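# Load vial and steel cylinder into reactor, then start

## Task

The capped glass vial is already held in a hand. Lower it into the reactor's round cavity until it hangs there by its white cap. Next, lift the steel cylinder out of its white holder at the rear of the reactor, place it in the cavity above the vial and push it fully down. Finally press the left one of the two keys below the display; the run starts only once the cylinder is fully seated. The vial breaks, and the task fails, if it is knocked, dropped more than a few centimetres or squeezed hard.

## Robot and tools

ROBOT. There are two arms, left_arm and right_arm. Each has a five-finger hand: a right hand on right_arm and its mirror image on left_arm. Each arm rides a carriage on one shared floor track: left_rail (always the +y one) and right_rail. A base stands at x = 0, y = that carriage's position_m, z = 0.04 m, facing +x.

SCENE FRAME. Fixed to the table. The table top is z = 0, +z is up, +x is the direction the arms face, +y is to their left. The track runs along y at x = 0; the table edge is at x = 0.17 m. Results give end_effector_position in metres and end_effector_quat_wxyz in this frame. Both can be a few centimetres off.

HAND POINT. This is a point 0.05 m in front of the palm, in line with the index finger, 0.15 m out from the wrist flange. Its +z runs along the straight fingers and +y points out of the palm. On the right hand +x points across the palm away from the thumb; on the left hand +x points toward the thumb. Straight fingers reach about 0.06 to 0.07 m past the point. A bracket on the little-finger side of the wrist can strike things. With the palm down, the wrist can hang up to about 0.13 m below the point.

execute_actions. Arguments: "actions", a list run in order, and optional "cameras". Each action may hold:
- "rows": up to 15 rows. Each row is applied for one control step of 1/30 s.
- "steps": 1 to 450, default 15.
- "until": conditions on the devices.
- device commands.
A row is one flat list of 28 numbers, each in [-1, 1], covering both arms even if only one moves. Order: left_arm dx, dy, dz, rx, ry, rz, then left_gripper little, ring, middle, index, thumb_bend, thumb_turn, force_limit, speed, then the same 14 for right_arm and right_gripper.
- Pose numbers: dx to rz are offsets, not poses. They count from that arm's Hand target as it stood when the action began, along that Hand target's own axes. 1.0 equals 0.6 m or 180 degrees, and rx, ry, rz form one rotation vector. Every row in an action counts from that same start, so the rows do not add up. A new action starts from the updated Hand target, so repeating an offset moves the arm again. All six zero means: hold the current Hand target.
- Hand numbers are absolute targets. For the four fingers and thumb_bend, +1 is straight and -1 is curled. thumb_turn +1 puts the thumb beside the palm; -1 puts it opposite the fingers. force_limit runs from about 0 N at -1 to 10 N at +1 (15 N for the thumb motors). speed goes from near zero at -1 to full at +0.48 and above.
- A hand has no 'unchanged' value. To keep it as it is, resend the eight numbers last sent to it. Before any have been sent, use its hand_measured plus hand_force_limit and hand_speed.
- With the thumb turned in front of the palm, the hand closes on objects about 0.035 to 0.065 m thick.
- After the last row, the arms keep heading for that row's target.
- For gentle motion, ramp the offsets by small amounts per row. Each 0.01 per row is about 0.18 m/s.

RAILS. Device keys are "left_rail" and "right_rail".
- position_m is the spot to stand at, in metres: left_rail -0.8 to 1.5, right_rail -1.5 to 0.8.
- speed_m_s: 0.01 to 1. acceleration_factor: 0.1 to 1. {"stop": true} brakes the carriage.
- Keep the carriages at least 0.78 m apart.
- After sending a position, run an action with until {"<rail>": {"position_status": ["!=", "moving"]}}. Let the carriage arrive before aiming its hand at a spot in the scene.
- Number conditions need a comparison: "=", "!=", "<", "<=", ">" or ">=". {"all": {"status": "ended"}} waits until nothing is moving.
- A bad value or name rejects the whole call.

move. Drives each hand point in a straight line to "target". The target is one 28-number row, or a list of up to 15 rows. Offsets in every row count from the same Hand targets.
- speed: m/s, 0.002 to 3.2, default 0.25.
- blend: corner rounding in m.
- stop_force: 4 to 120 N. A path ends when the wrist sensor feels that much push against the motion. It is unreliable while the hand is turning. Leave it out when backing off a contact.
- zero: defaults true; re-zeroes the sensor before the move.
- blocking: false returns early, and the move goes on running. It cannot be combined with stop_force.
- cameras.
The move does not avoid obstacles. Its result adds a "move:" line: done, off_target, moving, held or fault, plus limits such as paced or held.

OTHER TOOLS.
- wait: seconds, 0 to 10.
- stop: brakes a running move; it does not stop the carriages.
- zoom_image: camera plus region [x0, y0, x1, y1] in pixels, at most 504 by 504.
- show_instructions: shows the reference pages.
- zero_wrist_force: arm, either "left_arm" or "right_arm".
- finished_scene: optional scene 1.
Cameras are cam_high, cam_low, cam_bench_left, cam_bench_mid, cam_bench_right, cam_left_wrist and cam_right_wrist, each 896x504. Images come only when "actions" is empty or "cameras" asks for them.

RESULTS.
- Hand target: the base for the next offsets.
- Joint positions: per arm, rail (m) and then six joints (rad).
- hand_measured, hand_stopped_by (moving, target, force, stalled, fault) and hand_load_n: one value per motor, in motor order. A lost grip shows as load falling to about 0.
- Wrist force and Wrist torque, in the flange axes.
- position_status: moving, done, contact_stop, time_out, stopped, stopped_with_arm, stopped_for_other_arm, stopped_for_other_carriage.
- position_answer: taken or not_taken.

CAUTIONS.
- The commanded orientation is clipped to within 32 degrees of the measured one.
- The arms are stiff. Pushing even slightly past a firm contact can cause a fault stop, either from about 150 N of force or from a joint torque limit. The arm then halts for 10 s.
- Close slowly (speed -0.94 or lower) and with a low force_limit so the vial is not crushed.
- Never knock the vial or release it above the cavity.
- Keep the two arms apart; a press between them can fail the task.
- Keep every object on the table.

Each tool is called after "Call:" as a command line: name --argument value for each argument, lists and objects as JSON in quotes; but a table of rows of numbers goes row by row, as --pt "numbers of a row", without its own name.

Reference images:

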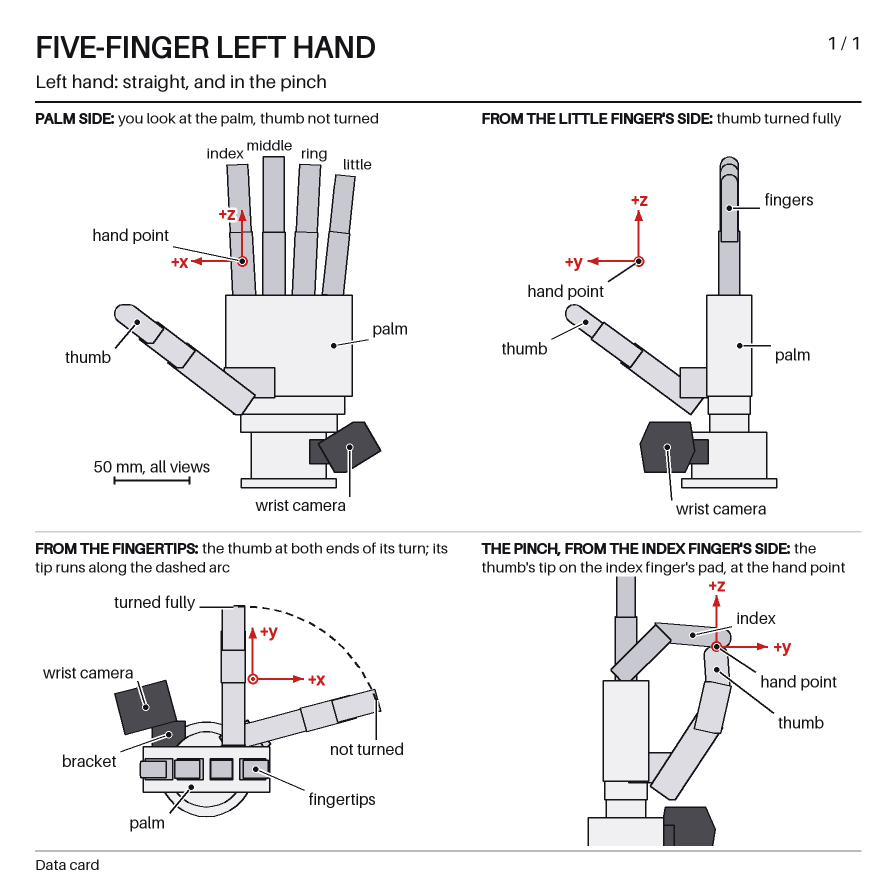

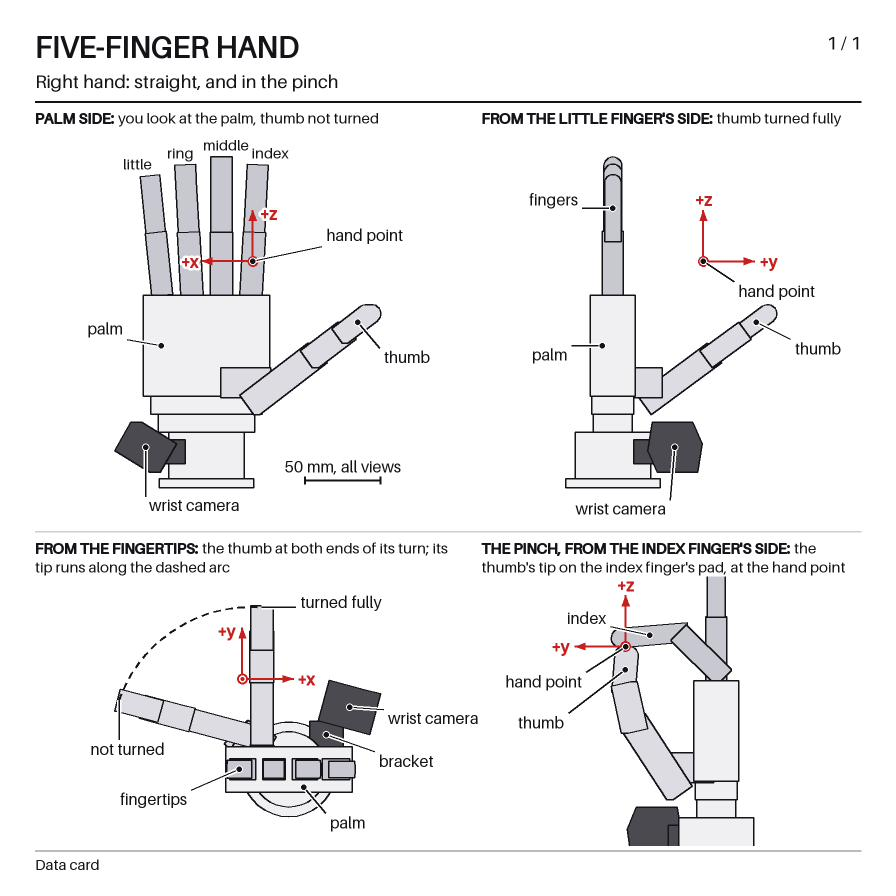

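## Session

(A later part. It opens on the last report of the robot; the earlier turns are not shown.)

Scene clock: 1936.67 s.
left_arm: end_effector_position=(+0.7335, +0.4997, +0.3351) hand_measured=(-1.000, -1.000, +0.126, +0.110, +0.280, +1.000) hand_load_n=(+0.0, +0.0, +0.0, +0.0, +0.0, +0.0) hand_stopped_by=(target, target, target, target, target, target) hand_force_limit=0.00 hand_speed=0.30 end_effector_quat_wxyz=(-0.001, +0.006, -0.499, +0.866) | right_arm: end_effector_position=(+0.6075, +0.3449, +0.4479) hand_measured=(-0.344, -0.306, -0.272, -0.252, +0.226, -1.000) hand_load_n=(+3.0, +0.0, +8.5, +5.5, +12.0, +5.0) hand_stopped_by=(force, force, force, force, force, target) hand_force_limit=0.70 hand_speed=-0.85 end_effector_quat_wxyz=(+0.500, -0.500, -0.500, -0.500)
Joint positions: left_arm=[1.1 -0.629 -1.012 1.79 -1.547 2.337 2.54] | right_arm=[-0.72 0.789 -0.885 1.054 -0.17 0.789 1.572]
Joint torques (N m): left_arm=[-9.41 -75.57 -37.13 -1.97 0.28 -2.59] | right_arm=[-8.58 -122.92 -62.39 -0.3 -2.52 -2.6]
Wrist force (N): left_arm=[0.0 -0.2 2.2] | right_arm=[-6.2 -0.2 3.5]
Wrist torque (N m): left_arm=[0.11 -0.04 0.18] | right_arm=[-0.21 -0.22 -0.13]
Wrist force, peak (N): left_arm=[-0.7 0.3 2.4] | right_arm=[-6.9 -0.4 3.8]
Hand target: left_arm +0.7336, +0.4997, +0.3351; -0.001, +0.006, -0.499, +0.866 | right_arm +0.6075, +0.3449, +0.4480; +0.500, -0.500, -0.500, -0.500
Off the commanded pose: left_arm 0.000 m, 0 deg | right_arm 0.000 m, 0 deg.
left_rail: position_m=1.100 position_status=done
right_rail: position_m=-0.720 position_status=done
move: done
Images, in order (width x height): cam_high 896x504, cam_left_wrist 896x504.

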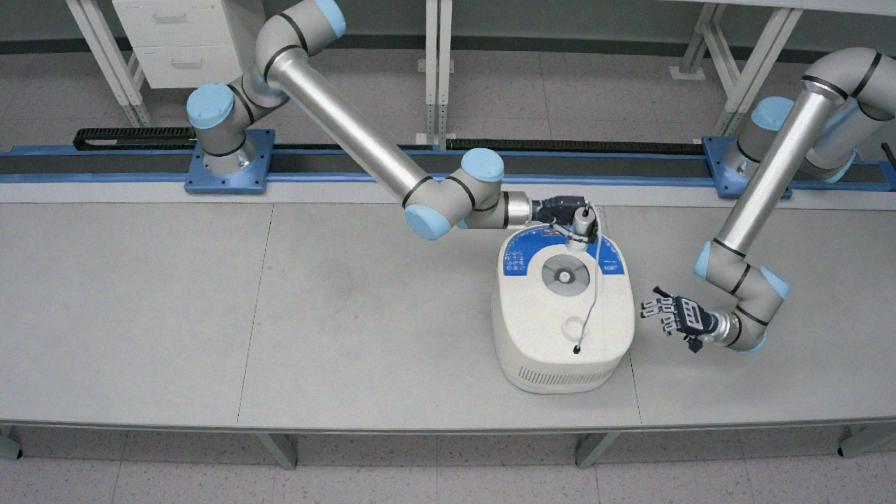

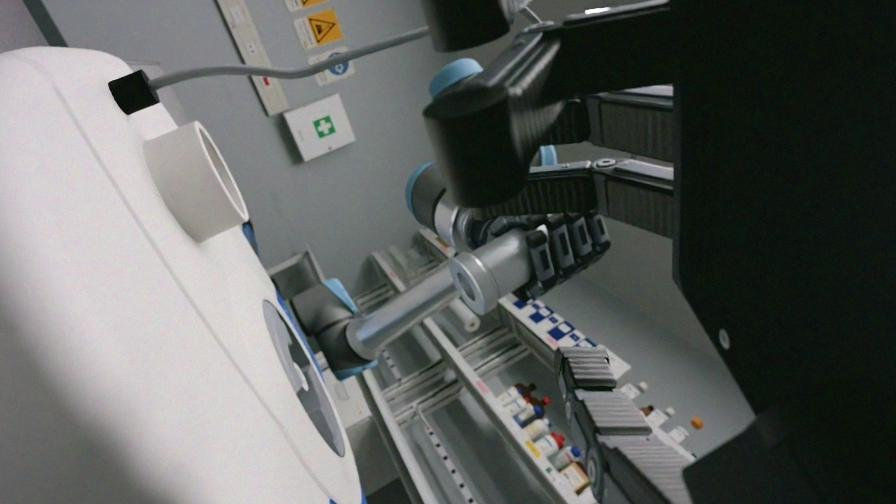

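Call:
move --pt "0 0 0 0 0 0 -1 -1 0.125 0.11 0.28 1 0 0.3 -0.23 -0.005 -0.0032 0 0 0 -1 -1 -1 -1 -1 -1 0.7 -0.85" --pt "0 0 0 0 0 0 -1 -1 0.125 0.11 0.28 1 0 0.3 -0.255 -0.005 -0.0032 0 0 0 -1 -1 -1 -1 -1 -1 0.7 -0.85" --speed '[0.08,0.012]' --stop_force 4 --cameras '["cam_high","cam_left_wrist"]'

Call:
zoom_image --camera "cam_high" --region '[550, 260, 580, 290]'

Call:
zoom_image --camera "cam_left_wrist" --region '[260, 320, 350, 420]'

Scene clock: 2003.77 s.
left_arm: end_effector_position=(+0.7335, +0.4997, +0.3351) hand_measured=(-1.000, -1.000, +0.126, +0.110, +0.280, +1.000) hand_load_n=(+0.0, +0.0, +0.0, +0.0, +0.0, +0.0) hand_stopped_by=(target, target, target, target, target, target) hand_force_limit=0.00 hand_speed=0.30 end_effector_quat_wxyz=(-0.001, +0.006, -0.499, +0.866) | right_arm: end_effector_position=(+0.6045, +0.3431, +0.3060) hand_measured=(-0.344, -0.306, -0.272, -0.252, +0.226, -1.000) hand_load_n=(+4.0, +0.5, +8.5, +5.5, +12.0, +4.0) hand_stopped_by=(force, force, force, force, force, target) hand_force_limit=0.70 hand_speed=-0.85 end_effector_quat_wxyz=(+0.500, -0.500, -0.500, -0.500)
Joint positions: left_arm=[1.1 -0.629 -1.012 1.79 -1.547 2.337 2.54] | right_arm=[-0.72 0.789 -0.821 1.202 -0.382 0.79 1.572]
Joint torques (N m): left_arm=[-8.2 -76.6 -36.57 -1.52 0.25 -2.57] | right_arm=[-6.26 -123.91 -56.73 -0.44 2.49 1.26]
Wrist force (N): left_arm=[-0.1 0.4 2.2] | right_arm=[-3.9 0.9 3.8]
Wrist torque (N m): left_arm=[0.20 -0.03 0.16] | right_arm=[-0.13 -0.32 -0.07]
Wrist force, peak (N): left_arm=[-0.4 0.3 2.5] | right_arm=[-6.8 0.1 3.8]
Hand target: left_arm +0.7336, +0.4997, +0.3351; -0.001, +0.006, -0.499, +0.866 | right_arm +0.6045, +0.3431, +0.3060; +0.500, -0.500, -0.500, -0.500 (not the last commanded pose)
Off the commanded pose: left_arm 0.000 m, 0 deg | right_arm 0.011 m, 0 deg.
left_rail: position_m=1.100 position_status=done
right_rail: position_m=-0.720 position_status=done
move: contact (right_arm); path passed 1 of 2 targets
Images, in order (width x height): cam_high 896x504, cam_left_wrist 896x504.

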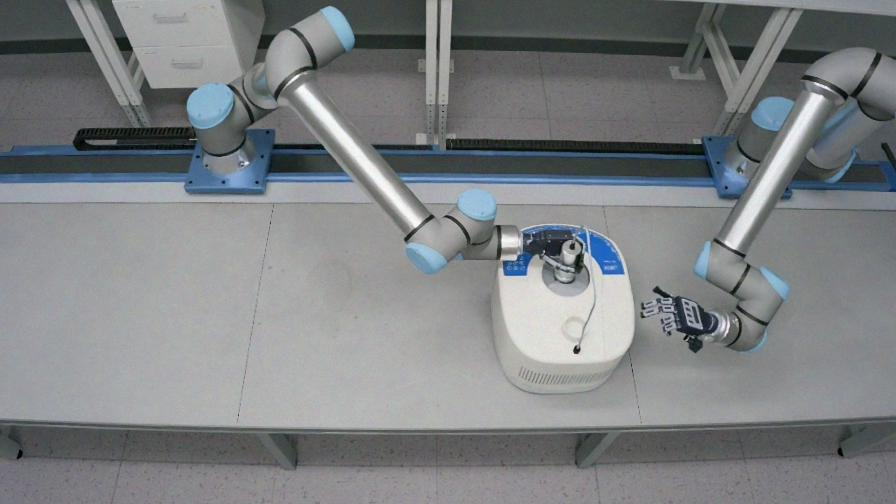

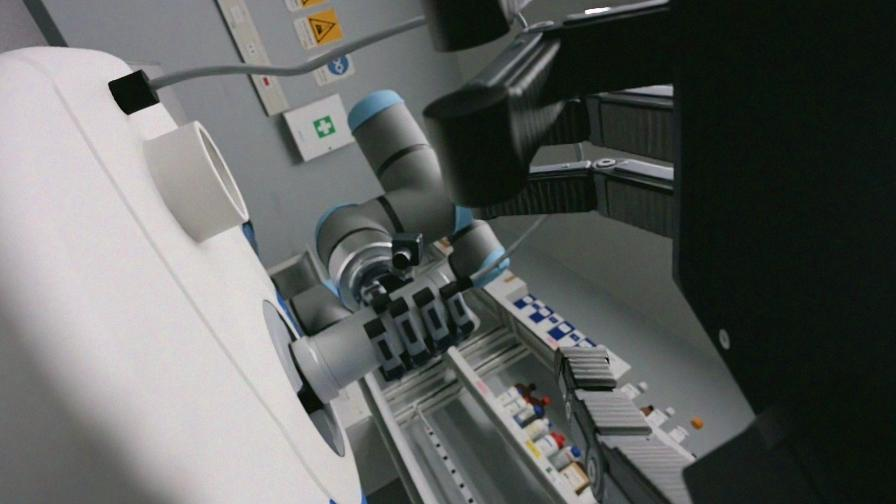

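Scaled by 16.800 from the camera's 896x504 image, which has a finer 1280x720 frame.

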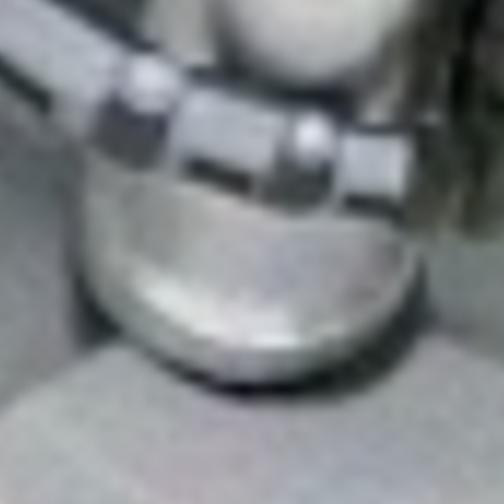

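Scaled by 5.040 from the camera's 896x504 image, which has a finer 1280x720 frame.

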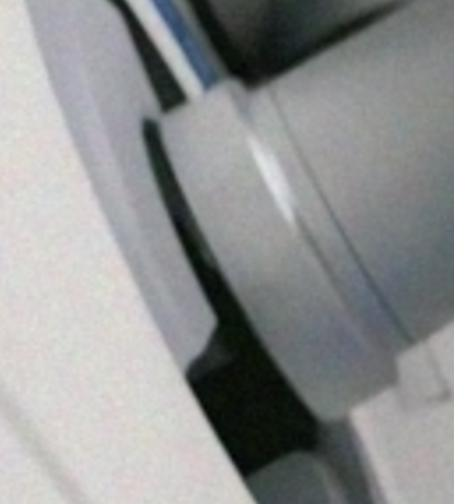

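Call:
execute_actions --actions '[]'

Scene clock: 2023.33 s.
left_arm: end_effector_position=(+0.7335, +0.4997, +0.3351) hand_measured=(-1.000, -1.000, +0.126, +0.110, +0.280, +1.000) hand_load_n=(+0.0, +0.0, +0.0, +0.0, +0.0, +0.0) hand_stopped_by=(target, target, target, target, target, target) hand_force_limit=0.00 hand_speed=0.30 end_effector_quat_wxyz=(-0.001, +0.006, -0.499, +0.866) | right_arm: end_effector_position=(+0.6045, +0.3431, +0.3060) hand_measured=(-0.344, -0.306, -0.272, -0.252, +0.226, -1.000) hand_load_n=(+3.5, +0.5, +9.0, +5.5, +12.0, +4.5) hand_stopped_by=(force, force, force, force, force, target) hand_force_limit=0.70 hand_speed=-0.85 end_effector_quat_wxyz=(+0.500, -0.500, -0.500, -0.500)
Joint positions: left_arm=[1.1 -0.629 -1.012 1.79 -1.547 2.337 2.54] | right_arm=[-0.72 0.789 -0.821 1.202 -0.382 0.79 1.572]
Joint velocities: within noise
Joint torques (N m): left_arm=[-7.44 -77.14 -36.62 -1.39 -0.24 -2.32] | right_arm=[-6.83 -120.58 -56.17 -3.8 -0.23 -0.93]
Wrist force (N): left_arm=[-0.2 0.0 1.9] | right_arm=[-4.5 0.3 3.7]
Wrist torque (N m): left_arm=[0.15 -0.02 0.16] | right_arm=[-0.21 -0.27 -0.10]
Wrist force, peak (N): left_arm=[-0.2 0.0 2.6] | right_arm=[-4.6 0.4 4.0]
Hand target: left_arm +0.7336, +0.4997, +0.3351; -0.001, +0.006, -0.499, +0.866 | right_arm +0.6045, +0.3431, +0.3060; +0.500, -0.500, -0.500, -0.500 (not the last commanded pose)
Off the commanded pose: left_arm 0.000 m, 0 deg | right_arm 0.011 m, 0 deg.
left_rail: position_m=1.100 position_status=done
right_rail: position_m=-0.720 position_status=done

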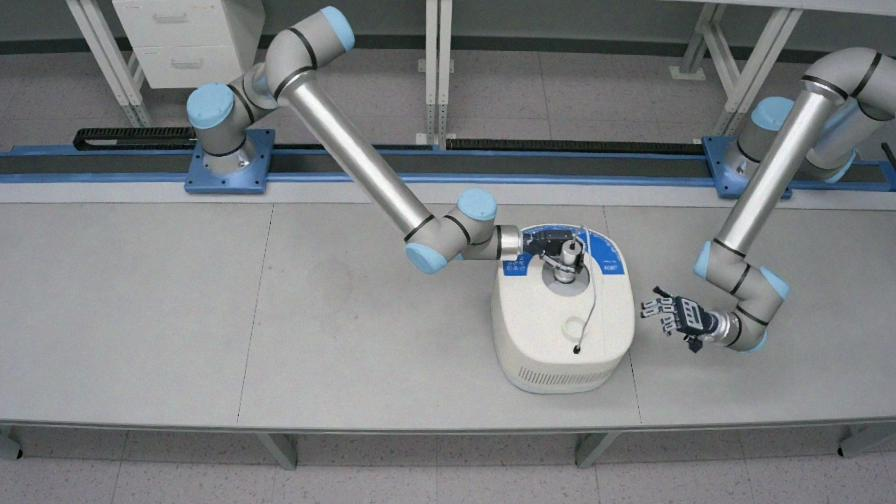

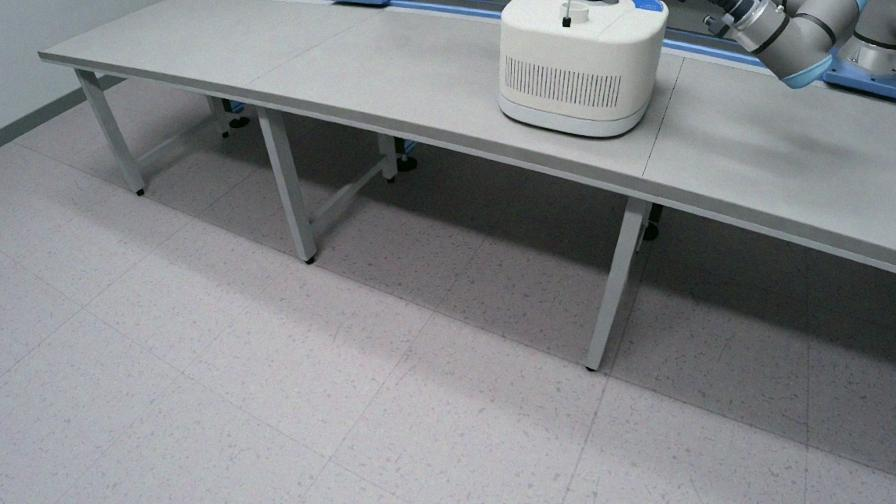

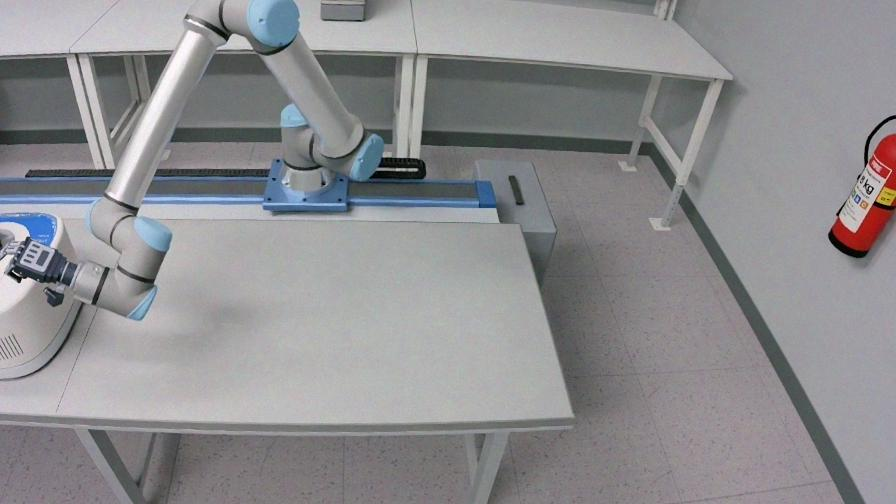

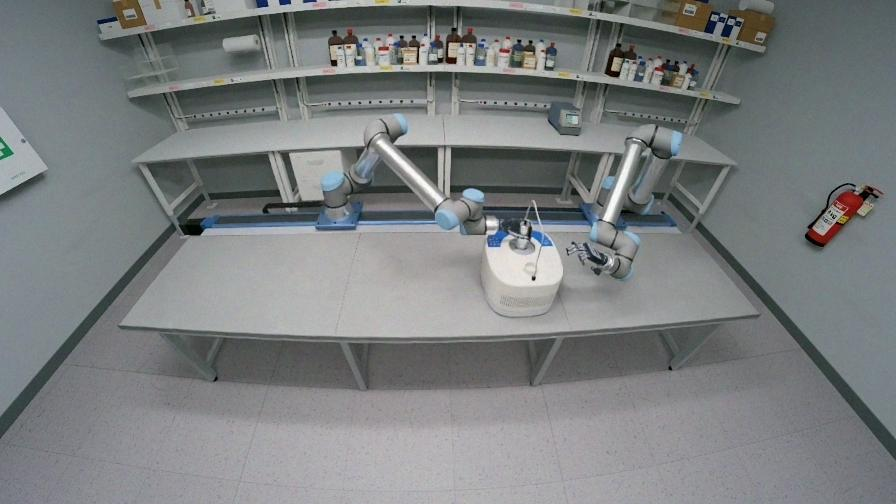

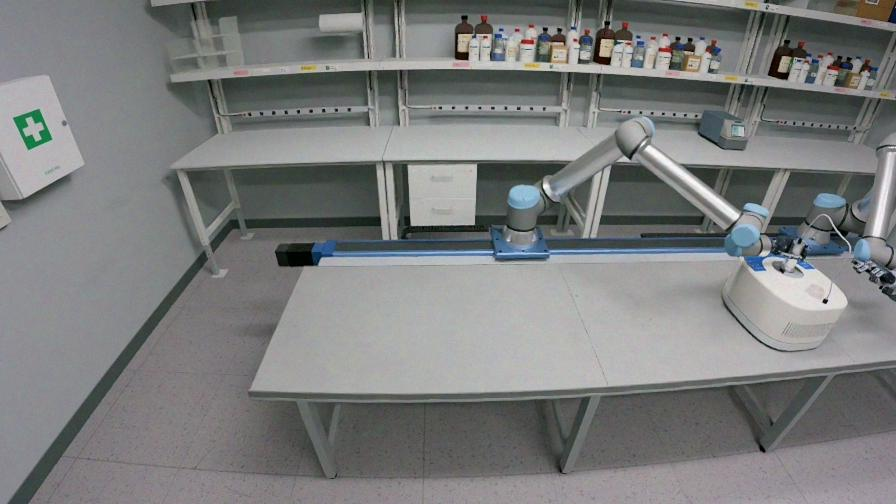

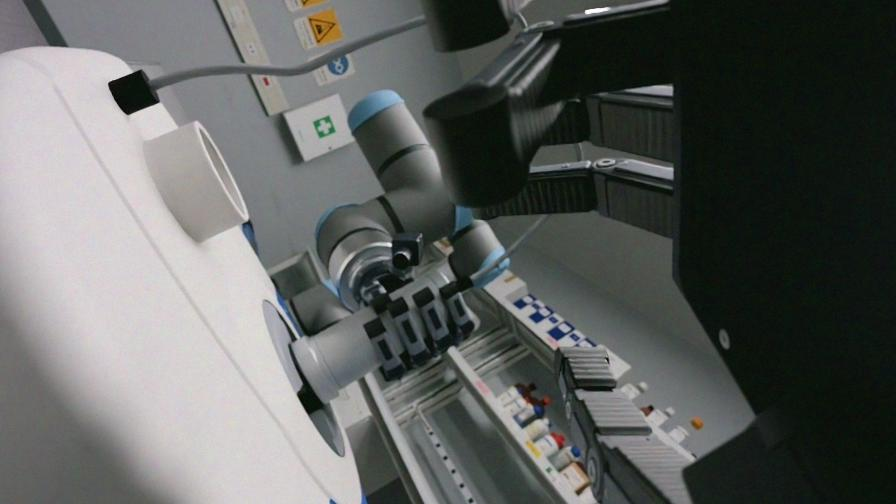

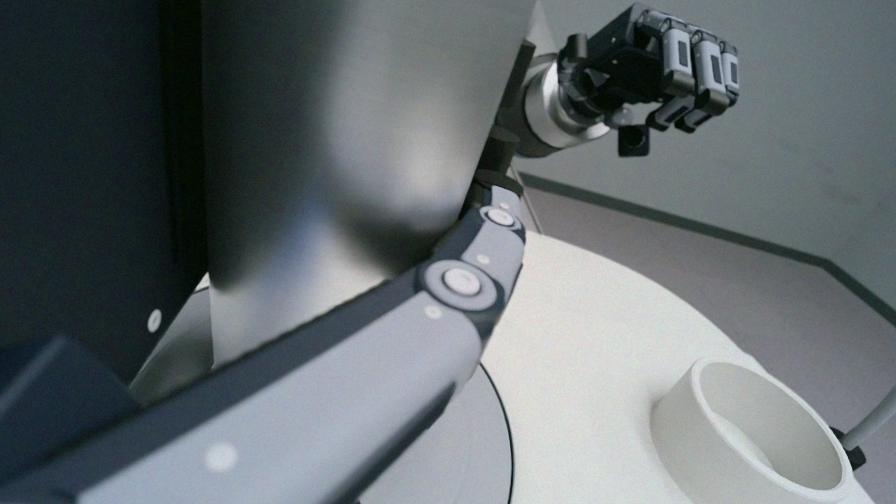

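Call:
zoom_image --camera "cam_right_wrist" --region '[0, 220, 520, 504]'

Call:
zoom_image --camera "cam_left_wrist" --region '[250, 200, 510, 460]'

Region (0, 220, 520, 504) is 520x284 pixels. A region can be at most 504 by 504 pixels.

Scaled by 1.938 from the camera's 896x504 image, which has a finer 1280x720 frame.

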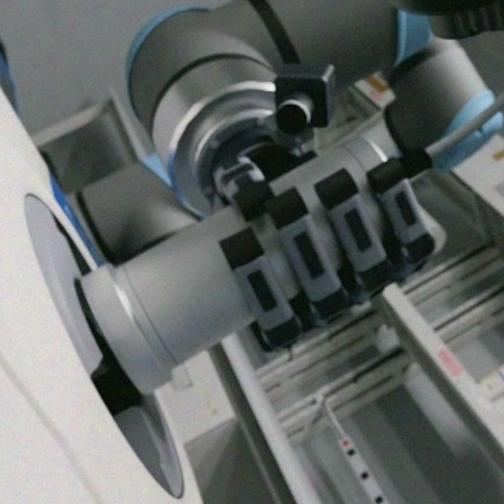

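Call:
move --target '[0,0,0,0,0,0,-1,-1,0.125,0.11,0.28,1,0,0.3,-0.015,0,0,0,0,0,-1,-1,-1,-1,-1,-1,0.7,-0.85]' --speed 0.006 --stop_force 12 --cameras '["cam_high","cam_left_wrist"]'

Call:
zoom_image --camera "cam_high" --region '[550, 260, 580, 290]'

Call:
zoom_image --camera "cam_left_wrist" --region '[260, 320, 350, 420]'

Scene clock: 2042.17 s.
left_arm: end_effector_position=(+0.7335, +0.4997, +0.3351) hand_measured=(-1.000, -1.000, +0.126, +0.110, +0.280, +1.000) hand_load_n=(+0.0, +0.0, +0.0, +0.0, +0.0, -0.5) hand_stopped_by=(target, target, target, target, target, target) hand_force_limit=0.00 hand_speed=0.30 end_effector_quat_wxyz=(-0.001, +0.006, -0.499, +0.866) | right_arm: end_effector_position=(+0.6045, +0.3431, +0.3055) hand_measured=(-0.344, -0.306, -0.272, -0.252, +0.226, -1.000) hand_load_n=(+5.0, +1.0, +8.5, +5.0, +12.5, +3.0) hand_stopped_by=(force, force, force, force, force, target) hand_force_limit=0.70 hand_speed=-0.85 end_effector_quat_wxyz=(+0.500, -0.500, -0.500, -0.500)
Joint positions: left_arm=[1.1 -0.629 -1.012 1.79 -1.547 2.337 2.54] | right_arm=[-0.72 0.789 -0.82 1.202 -0.383 0.79 1.572]
Joint torques (N m): left_arm=[-5.83 -78.73 -36.89 -1.44 0.07 -2.25] | right_arm=[-6.34 -109.55 -48.31 2.11 -0.01 -0.76]
Wrist force (N): left_arm=[-0.3 0.3 1.9] | right_arm=[7.2 -2.8 5.5]
Wrist torque (N m): left_arm=[0.20 -0.02 0.15] | right_arm=[-0.33 -0.67 0.33]
Wrist force, peak (N): left_arm=[-0.4 0.2 2.6] | right_arm=[11.0 -3.6 6.2]
Hand target: left_arm +0.7336, +0.4997, +0.3351; -0.001, +0.006, -0.499, +0.866 | right_arm +0.6045, +0.3431, +0.3055; +0.500, -0.500, -0.500, -0.500 (not the last commanded pose)
Off the commanded pose: left_arm 0.000 m, 0 deg | right_arm 0.009 m, 0 deg.
left_rail: position_m=1.100 position_status=done
right_rail: position_m=-0.720 position_status=done
move: contact (right_arm)
Images, in order (width x height): cam_high 896x504, cam_left_wrist 896x504.

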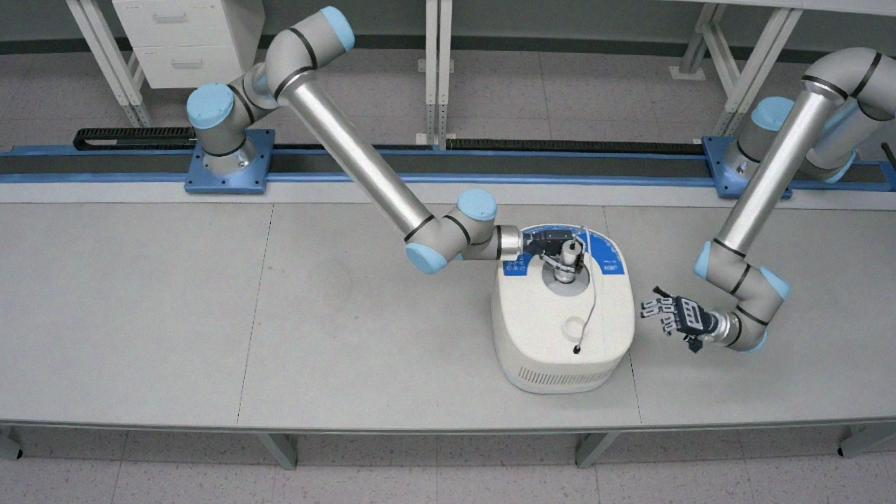

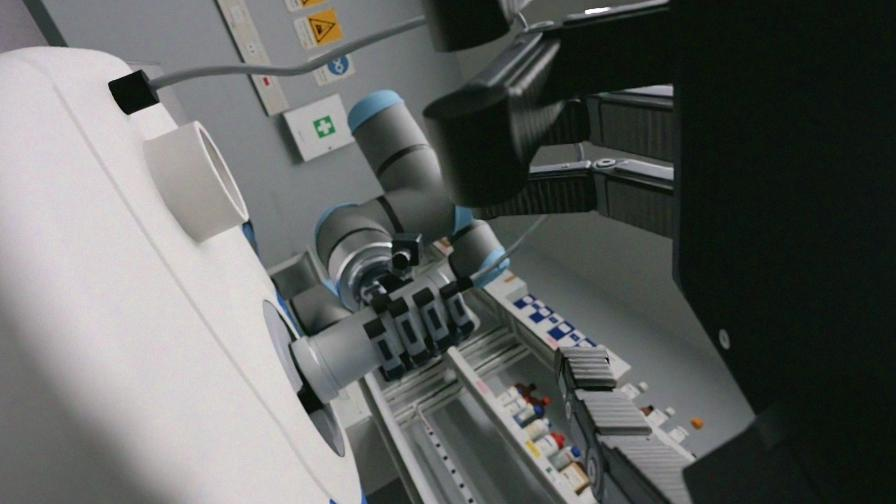

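Scaled by 16.800 from the camera's 896x504 image, which has a finer 1280x720 frame.

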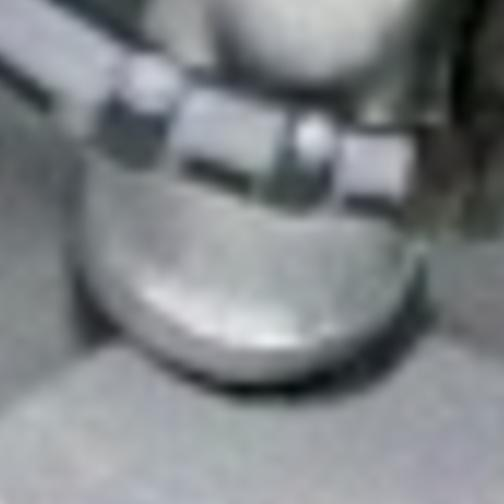

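Scaled by 5.040 from the camera's 896x504 image, which has a finer 1280x720 frame.

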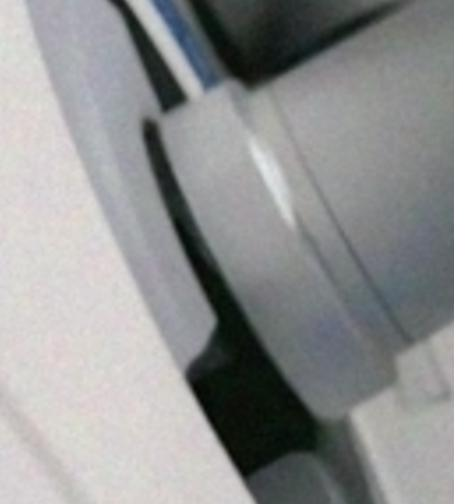

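Call:
move --pt "0 0 0 0 0 0 -1 -1 0.125 0.11 0.28 1 0 0.3 0.03 0 0 0 0 0 -1 -1 -1 -1 -1 -1 0.7 -0.85" --pt "0 0 0 0 0 0 -1 -1 0.125 0.11 0.28 1 0 0.3 0.1375 0.0033 0.0072 0 -0.0175 0.0048 -1 -1 -1 -1 -1 -1 0.7 -0.85" --speed 0.08 --cameras '["cam_high","cam_left_wrist"]'

Call:
zoom_image --camera "cam_left_wrist" --region '[375, 270, 455, 360]'

Call:
zoom_image --camera "cam_high" --region '[555, 218, 600, 276]'

Scene clock: 2127.10 s.
left_arm: end_effector_position=(+0.7335, +0.4997, +0.3351) hand_measured=(-1.000, -1.000, +0.126, +0.110, +0.280, +1.000) hand_load_n=(+0.0, +0.0, +0.0, +0.0, +0.0, -0.5) hand_stopped_by=(target, target, target, target, target, target) hand_force_limit=0.00 hand_speed=0.30 end_effector_quat_wxyz=(-0.001, +0.006, -0.499, +0.866) | right_arm: end_effector_position=(+0.6065, +0.3473, +0.3880) hand_measured=(-0.344, -0.306, -0.272, -0.252, +0.226, -1.000) hand_load_n=(+3.0, +0.0, +8.5, +5.5, +12.0, +5.5) hand_stopped_by=(force, force, force, force, force, target) hand_force_limit=0.70 hand_speed=-0.85 end_effector_quat_wxyz=(+0.490, -0.517, -0.509, -0.483)
Joint positions: left_arm=[1.1 -0.629 -1.012 1.79 -1.547 2.337 2.54] | right_arm=[-0.72 0.792 -0.845 1.067 -0.146 0.794 1.533]
Joint torques (N m): left_arm=[-2.59 -78.12 -36.53 -1.5 -0.09 -2.34] | right_arm=[7.21 -99.62 -60.63 0.63 3.21 -4.35]
Wrist force (N): left_arm=[-0.2 0.1 2.4] | right_arm=[-6.1 0.0 4.4]
Wrist torque (N m): left_arm=[0.14 -0.01 0.16] | right_arm=[-0.22 -0.22 -0.03]
Wrist force, peak (N): left_arm=[-0.3 -0.1 2.8] | right_arm=[8.0 -2.7 5.2]
Hand target: left_arm +0.7336, +0.4997, +0.3351; -0.001, +0.006, -0.499, +0.866 | right_arm +0.6065, +0.3474, +0.3880; +0.490, -0.517, -0.509, -0.483
Off the commanded pose: left_arm 0.000 m, 0 deg | right_arm 0.000 m, 0 deg.
left_rail: position_m=1.100 position_status=done
right_rail: position_m=-0.720 position_status=done
move: done
Images, in order (width x height): cam_high 896x504, cam_left_wrist 896x504.

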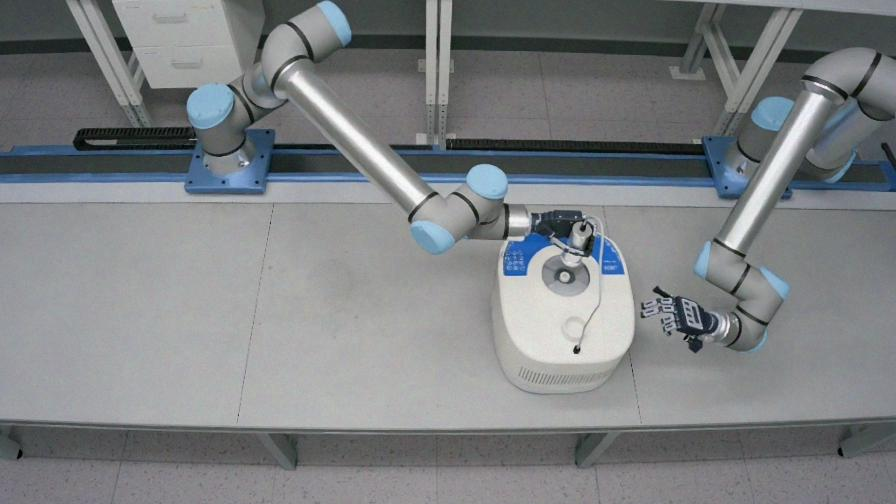

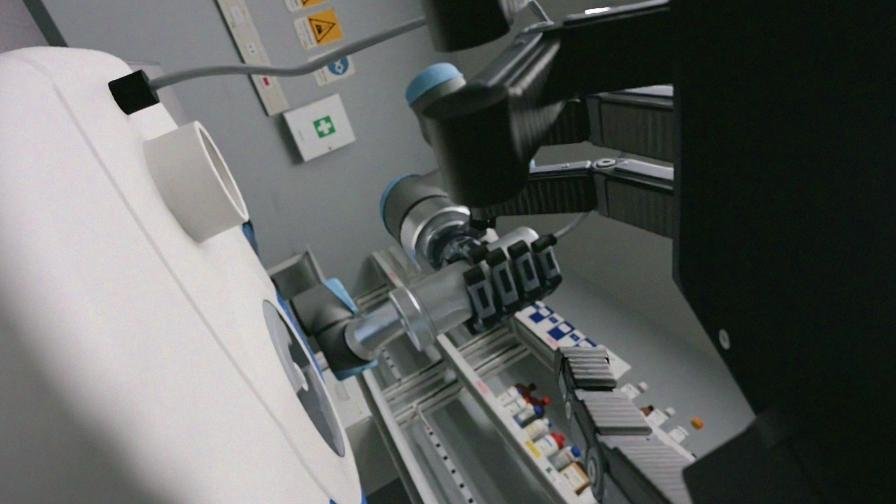

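Scaled by 5.600 from the camera's 896x504 image, which has a finer 1280x720 frame.

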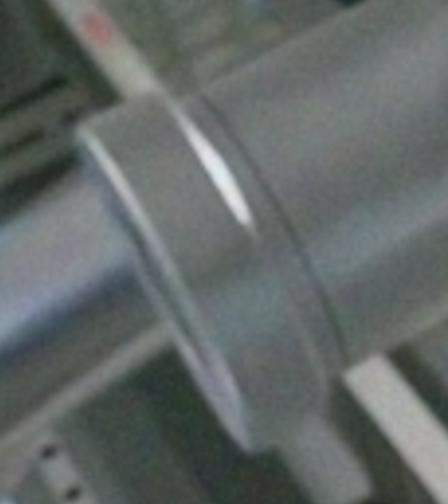

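Scaled by 8.690 from the camera's 896x504 image, which has a finer 1280x720 frame.

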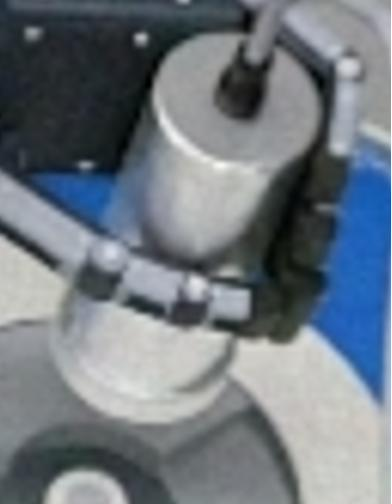

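Call:
move --pt "0 0 0 0 0 0 -1 -1 0.125 0.11 0.28 1 0 0.3 -0.13 0.0028 0.0063 0 0 0 -1 -1 -1 -1 -1 -1 0.7 -0.85" --pt "0 0 0 0 0 0 -1 -1 0.125 0.11 0.28 1 0 0.3 -0.1567 0.0032 0.0078 0 0 0 -1 -1 -1 -1 -1 -1 0.7 -0.85" --speed '[0.08,0.012]' --stop_force 4 --cameras '["cam_high","cam_left_wrist"]'

Call:
zoom_image --camera "cam_high" --region '[550, 260, 580, 290]'

Call:
zoom_image --camera "cam_left_wrist" --region '[260, 320, 350, 420]'

Scene clock: 2144.37 s.
left_arm: end_effector_position=(+0.7335, +0.4997, +0.3351) hand_measured=(-1.000, -1.000, +0.126, +0.110, +0.280, +1.000) hand_load_n=(+0.0, +0.0, +0.0, +0.0, +0.0, +0.0) hand_stopped_by=(target, target, target, target, target, target) hand_force_limit=0.00 hand_speed=0.30 end_effector_quat_wxyz=(-0.001, +0.006, -0.499, +0.866) | right_arm: end_effector_position=(+0.6070, +0.3469, +0.3038) hand_measured=(-0.344, -0.306, -0.272, -0.252, +0.226, -1.000) hand_load_n=(+4.0, +0.0, +8.5, +5.5, +12.0, +4.0) hand_stopped_by=(force, force, force, force, force, target) hand_force_limit=0.70 hand_speed=-0.85 end_effector_quat_wxyz=(+0.490, -0.517, -0.509, -0.483)
Joint positions: left_arm=[1.1 -0.629 -1.012 1.79 -1.547 2.337 2.54] | right_arm=[-0.72 0.792 -0.803 1.145 -0.266 0.793 1.532]
Joint torques (N m): left_arm=[-1.5 -78.05 -37.02 -1.33 0.13 -2.13] | right_arm=[-10.43 -123.27 -56.5 0.43 2.69 1.57]
Wrist force (N): left_arm=[-0.4 0.4 2.6] | right_arm=[-3.1 -0.4 4.7]
Wrist torque (N m): left_arm=[0.17 0.03 0.13] | right_arm=[-0.19 -0.30 0.01]
Wrist force, peak (N): left_arm=[-0.4 0.4 2.6] | right_arm=[5.9 -4.6 4.5]
Hand target: left_arm +0.7336, +0.4997, +0.3351; -0.001, +0.006, -0.499, +0.866 | right_arm +0.6070, +0.3469, +0.3039; +0.490, -0.517, -0.509, -0.483 (not the last commanded pose)
Off the commanded pose: left_arm 0.000 m, 0 deg | right_arm 0.010 m, 0 deg.
left_rail: position_m=1.100 position_status=done
right_rail: position_m=-0.720 position_status=done
move: contact (right_arm); path passed 1 of 2 targets
Images, in order (width x height): cam_high 896x504, cam_left_wrist 896x504.

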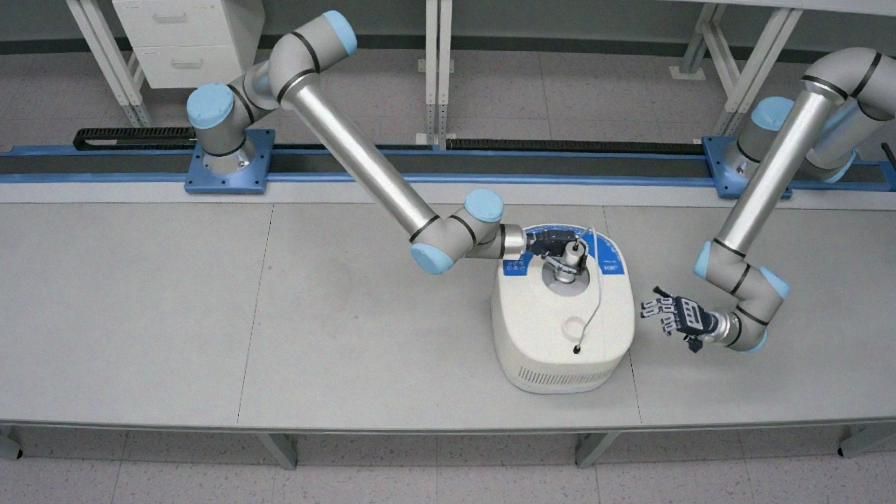

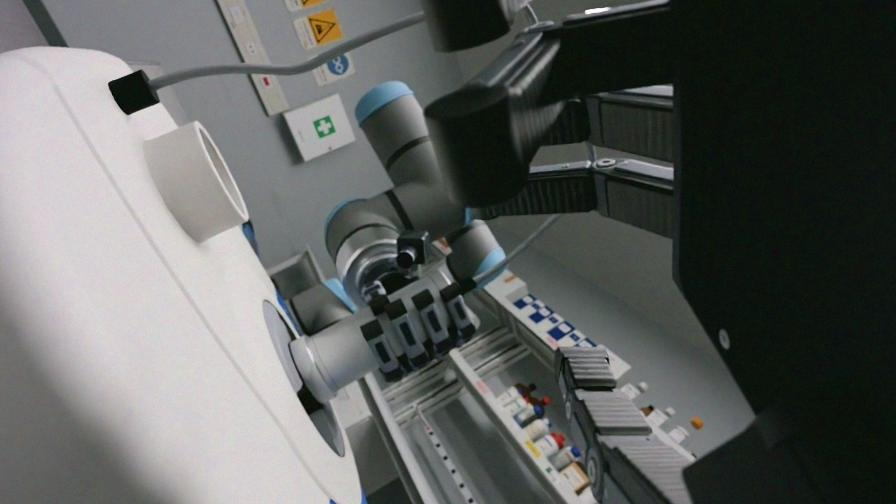

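Scaled by 16.800 from the camera's 896x504 image, which has a finer 1280x720 frame.

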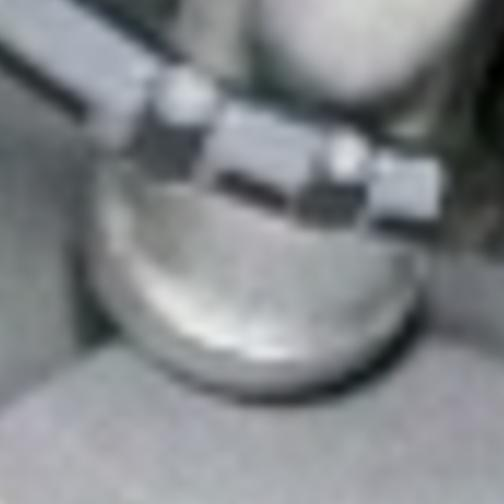

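Scaled by 5.040 from the camera's 896x504 image, which has a finer 1280x720 frame.

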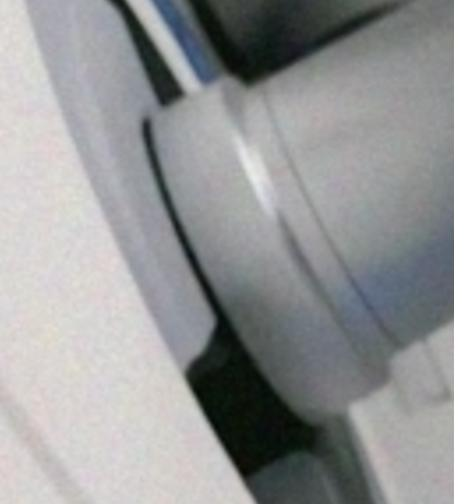

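Call:
move --pt "0 0 0 0 0 0 -1 -1 0.125 0.11 0.28 1 0 0.3 0.0042 -0.0017 0.0006 0 0 0 -1 -1 -1 -1 -1 -1 0.7 -0.85" --pt "0 0 0 0 0 0 -1 -1 0.125 0.11 0.28 1 0 0.3 -0.0133 -0.0015 0.0016 0 0 0 -1 -1 -1 -1 -1 -1 0.7 -0.85" --speed '[0.02,0.012]' --stop_force 4

Scene clock: 2156.33 s.
left_arm: end_effector_position=(+0.7335, +0.4997, +0.3351) hand_measured=(-1.000, -1.000, +0.126, +0.110, +0.280, +1.000) hand_load_n=(+0.0, +0.5, -0.5, +0.0, +0.0, -0.5) hand_stopped_by=(target, target, target, target, target, target) hand_force_limit=0.00 hand_speed=0.30 end_effector_quat_wxyz=(-0.001, +0.006, -0.499, +0.866) | right_arm: end_effector_position=(+0.6061, +0.3474, +0.3034) hand_measured=(-0.344, -0.306, -0.272, -0.252, +0.226, -1.000) hand_load_n=(+5.0, +1.0, +8.5, +4.5, +12.5, +3.0) hand_stopped_by=(force, force, force, force, force, target) hand_force_limit=0.70 hand_speed=-0.85 end_effector_quat_wxyz=(+0.490, -0.517, -0.509, -0.483)
Joint positions: left_arm=[1.1 -0.629 -1.012 1.79 -1.547 2.337 2.54] | right_arm=[-0.72 0.793 -0.802 1.146 -0.268 0.794 1.532]
Joint torques (N m): left_arm=[-0.47 -77.71 -36.46 -1.26 -0.01 -2.07] | right_arm=[-8.62 -117.28 -52.74 1.54 3.03 0.68]
Wrist force (N): left_arm=[0.0 0.6 2.2] | right_arm=[1.5 0.7 5.2]
Wrist torque (N m): left_arm=[0.23 -0.05 0.16] | right_arm=[-0.17 -0.45 -0.03]
Wrist force, peak (N): left_arm=[-0.2 0.4 2.7] | right_arm=[8.6 -3.9 4.9]
Hand target: left_arm +0.7336, +0.4997, +0.3351; -0.001, +0.006, -0.499, +0.866 | right_arm +0.6061, +0.3474, +0.3034; +0.490, -0.517, -0.509, -0.483 (not the last commanded pose)
Off the commanded pose: left_arm 0.000 m, 0 deg | right_arm 0.008 m, 0 deg.
left_rail: position_m=1.100 position_status=done
right_rail: position_m=-0.720 position_status=done
move: contact (right_arm); path passed 1 of 2 targets

Call:
move --pt "0 0 0 0 0 0 -1 -1 0.125 0.11 0.28 1 0 0.3 0.0042 -0.0017 0.0015 0 0 0 -1 -1 -1 -1 -1 -1 0.7 -0.85" --pt "0 0 0 0 0 0 -1 -1 0.125 0.11 0.28 1 0 0.3 -0.0133 -0.0015 0.0025 0 0 0 -1 -1 -1 -1 -1 -1 0.7 -0.85" --speed '[0.02,0.012]' --stop_force 4

Scene clock: 2169.23 s.
left_arm: end_effector_position=(+0.7335, +0.4997, +0.3351) hand_measured=(-1.000, -1.000, +0.126, +0.110, +0.280, +1.000) hand_load_n=(+0.0, +0.5, +0.0, +0.0, +0.0, +0.0) hand_stopped_by=(target, target, target, target, target, target) hand_force_limit=0.00 hand_speed=0.30 end_effector_quat_wxyz=(-0.001, +0.006, -0.499, +0.866) | right_arm: end_effector_position=(+0.6060, +0.3475, +0.3037) hand_measured=(-0.344, -0.306, -0.272, -0.252, +0.226, -1.000) hand_load_n=(+3.0, +0.0, +8.5, +5.5, +12.5, +5.0) hand_stopped_by=(force, force, force, force, force, target) hand_force_limit=0.70 hand_speed=-0.85 end_effector_quat_wxyz=(+0.490, -0.517, -0.509, -0.483)
Joint positions: left_arm=[1.1 -0.629 -1.012 1.79 -1.547 2.337 2.54] | right_arm=[-0.72 0.793 -0.803 1.145 -0.267 0.794 1.532]
Joint torques (N m): left_arm=[0.35 -80.18 -36.41 -1.43 -0.27 -1.99] | right_arm=[-12.47 -98.02 -42.94 -4.9 -2.58 -0.78]
Wrist force (N): left_arm=[-0.3 0.2 1.8] | right_arm=[-2.9 -1.2 4.4]
Wrist torque (N m): left_arm=[0.18 -0.01 0.15] | right_arm=[-0.23 -0.33 0.07]
Wrist force, peak (N): left_arm=[-0.1 0.2 2.7] | right_arm=[-5.9 -0.1 4.2]
Hand target: left_arm +0.7336, +0.4997, +0.3351; -0.001, +0.006, -0.499, +0.866 | right_arm +0.6060, +0.3475, +0.3036; +0.490, -0.517, -0.509, -0.483 (not the last commanded pose)
Off the commanded pose: left_arm 0.000 m, 0 deg | right_arm 0.008 m, 0 deg.
left_rail: position_m=1.100 position_status=done
right_rail: position_m=-0.720 position_status=done
move: contact (right_arm); path passed 0 of 2 targets

Call:
move --pt "0 0 0 0 0 0 -1 -1 0.125 0.11 0.28 1 0 0.3 0.0042 0 -0.0002 0 0 0 -1 -1 -1 -1 -1 -1 0.7 -0.85" --pt "0 0 0 0 0 0 -1 -1 0.125 0.11 0.28 1 0 0.3 0.0042 -0.0017 0.0013 0 0 0 -1 -1 -1 -1 -1 -1 0.7 -0.85" --pt "0 0 0 0 0 0 -1 -1 0.125 0.11 0.28 1 0 0.3 -0.0133 -0.0015 0.0023 0 0 0 -1 -1 -1 -1 -1 -1 0.7 -0.85" --speed '[0.02,0.02,0.012]' --stop_force 4.5

Scene clock: 2179.70 s.
left_arm: end_effector_position=(+0.7335, +0.4997, +0.3351) hand_measured=(-1.000, -1.000, +0.126, +0.110, +0.280, +1.000) hand_load_n=(+0.0, +0.0, +0.0, +0.0, +0.0, +0.0) hand_stopped_by=(target, target, target, target, target, target) hand_force_limit=0.00 hand_speed=0.30 end_effector_quat_wxyz=(-0.001, +0.006, -0.499, +0.866) | right_arm: end_effector_position=(+0.6051, +0.3484, +0.3029) hand_measured=(-0.344, -0.306, -0.272, -0.252, +0.226, -1.000) hand_load_n=(+3.0, +0.0, +8.5, +5.0, +12.5, +3.5) hand_stopped_by=(force, force, force, force, force, target) hand_force_limit=0.70 hand_speed=-0.85 end_effector_quat_wxyz=(+0.490, -0.517, -0.509, -0.483)
Joint positions: left_arm=[1.1 -0.629 -1.012 1.79 -1.547 2.337 2.54] | right_arm=[-0.72 0.794 -0.802 1.145 -0.268 0.796 1.533]
Joint torques (N m): left_arm=[3.6 -79.91 -37.04 -1.27 -0.38 -2.07] | right_arm=[-1.35 -118.68 -52.59 1.32 -1.05 2.34]
Wrist force (N): left_arm=[-0.3 0.1 2.1] | right_arm=[0.7 1.6 3.9]
Wrist torque (N m): left_arm=[0.16 -0.01 0.16] | right_arm=[-0.25 -0.28 0.13]
Wrist force, peak (N): left_arm=[0.0 0.3 2.7] | right_arm=[9.0 1.3 1.4]
Hand target: left_arm +0.7336, +0.4997, +0.3351; -0.001, +0.006, -0.499, +0.866 | right_arm +0.6051, +0.3484, +0.3029; +0.490, -0.517, -0.510, -0.483 (not the last commanded pose)
Off the commanded pose: left_arm 0.000 m, 0 deg | right_arm 0.007 m, 0 deg.
left_rail: position_m=1.100 position_status=done
right_rail: position_m=-0.720 position_status=done
move: contact (right_arm); path passed 2 of 3 targets


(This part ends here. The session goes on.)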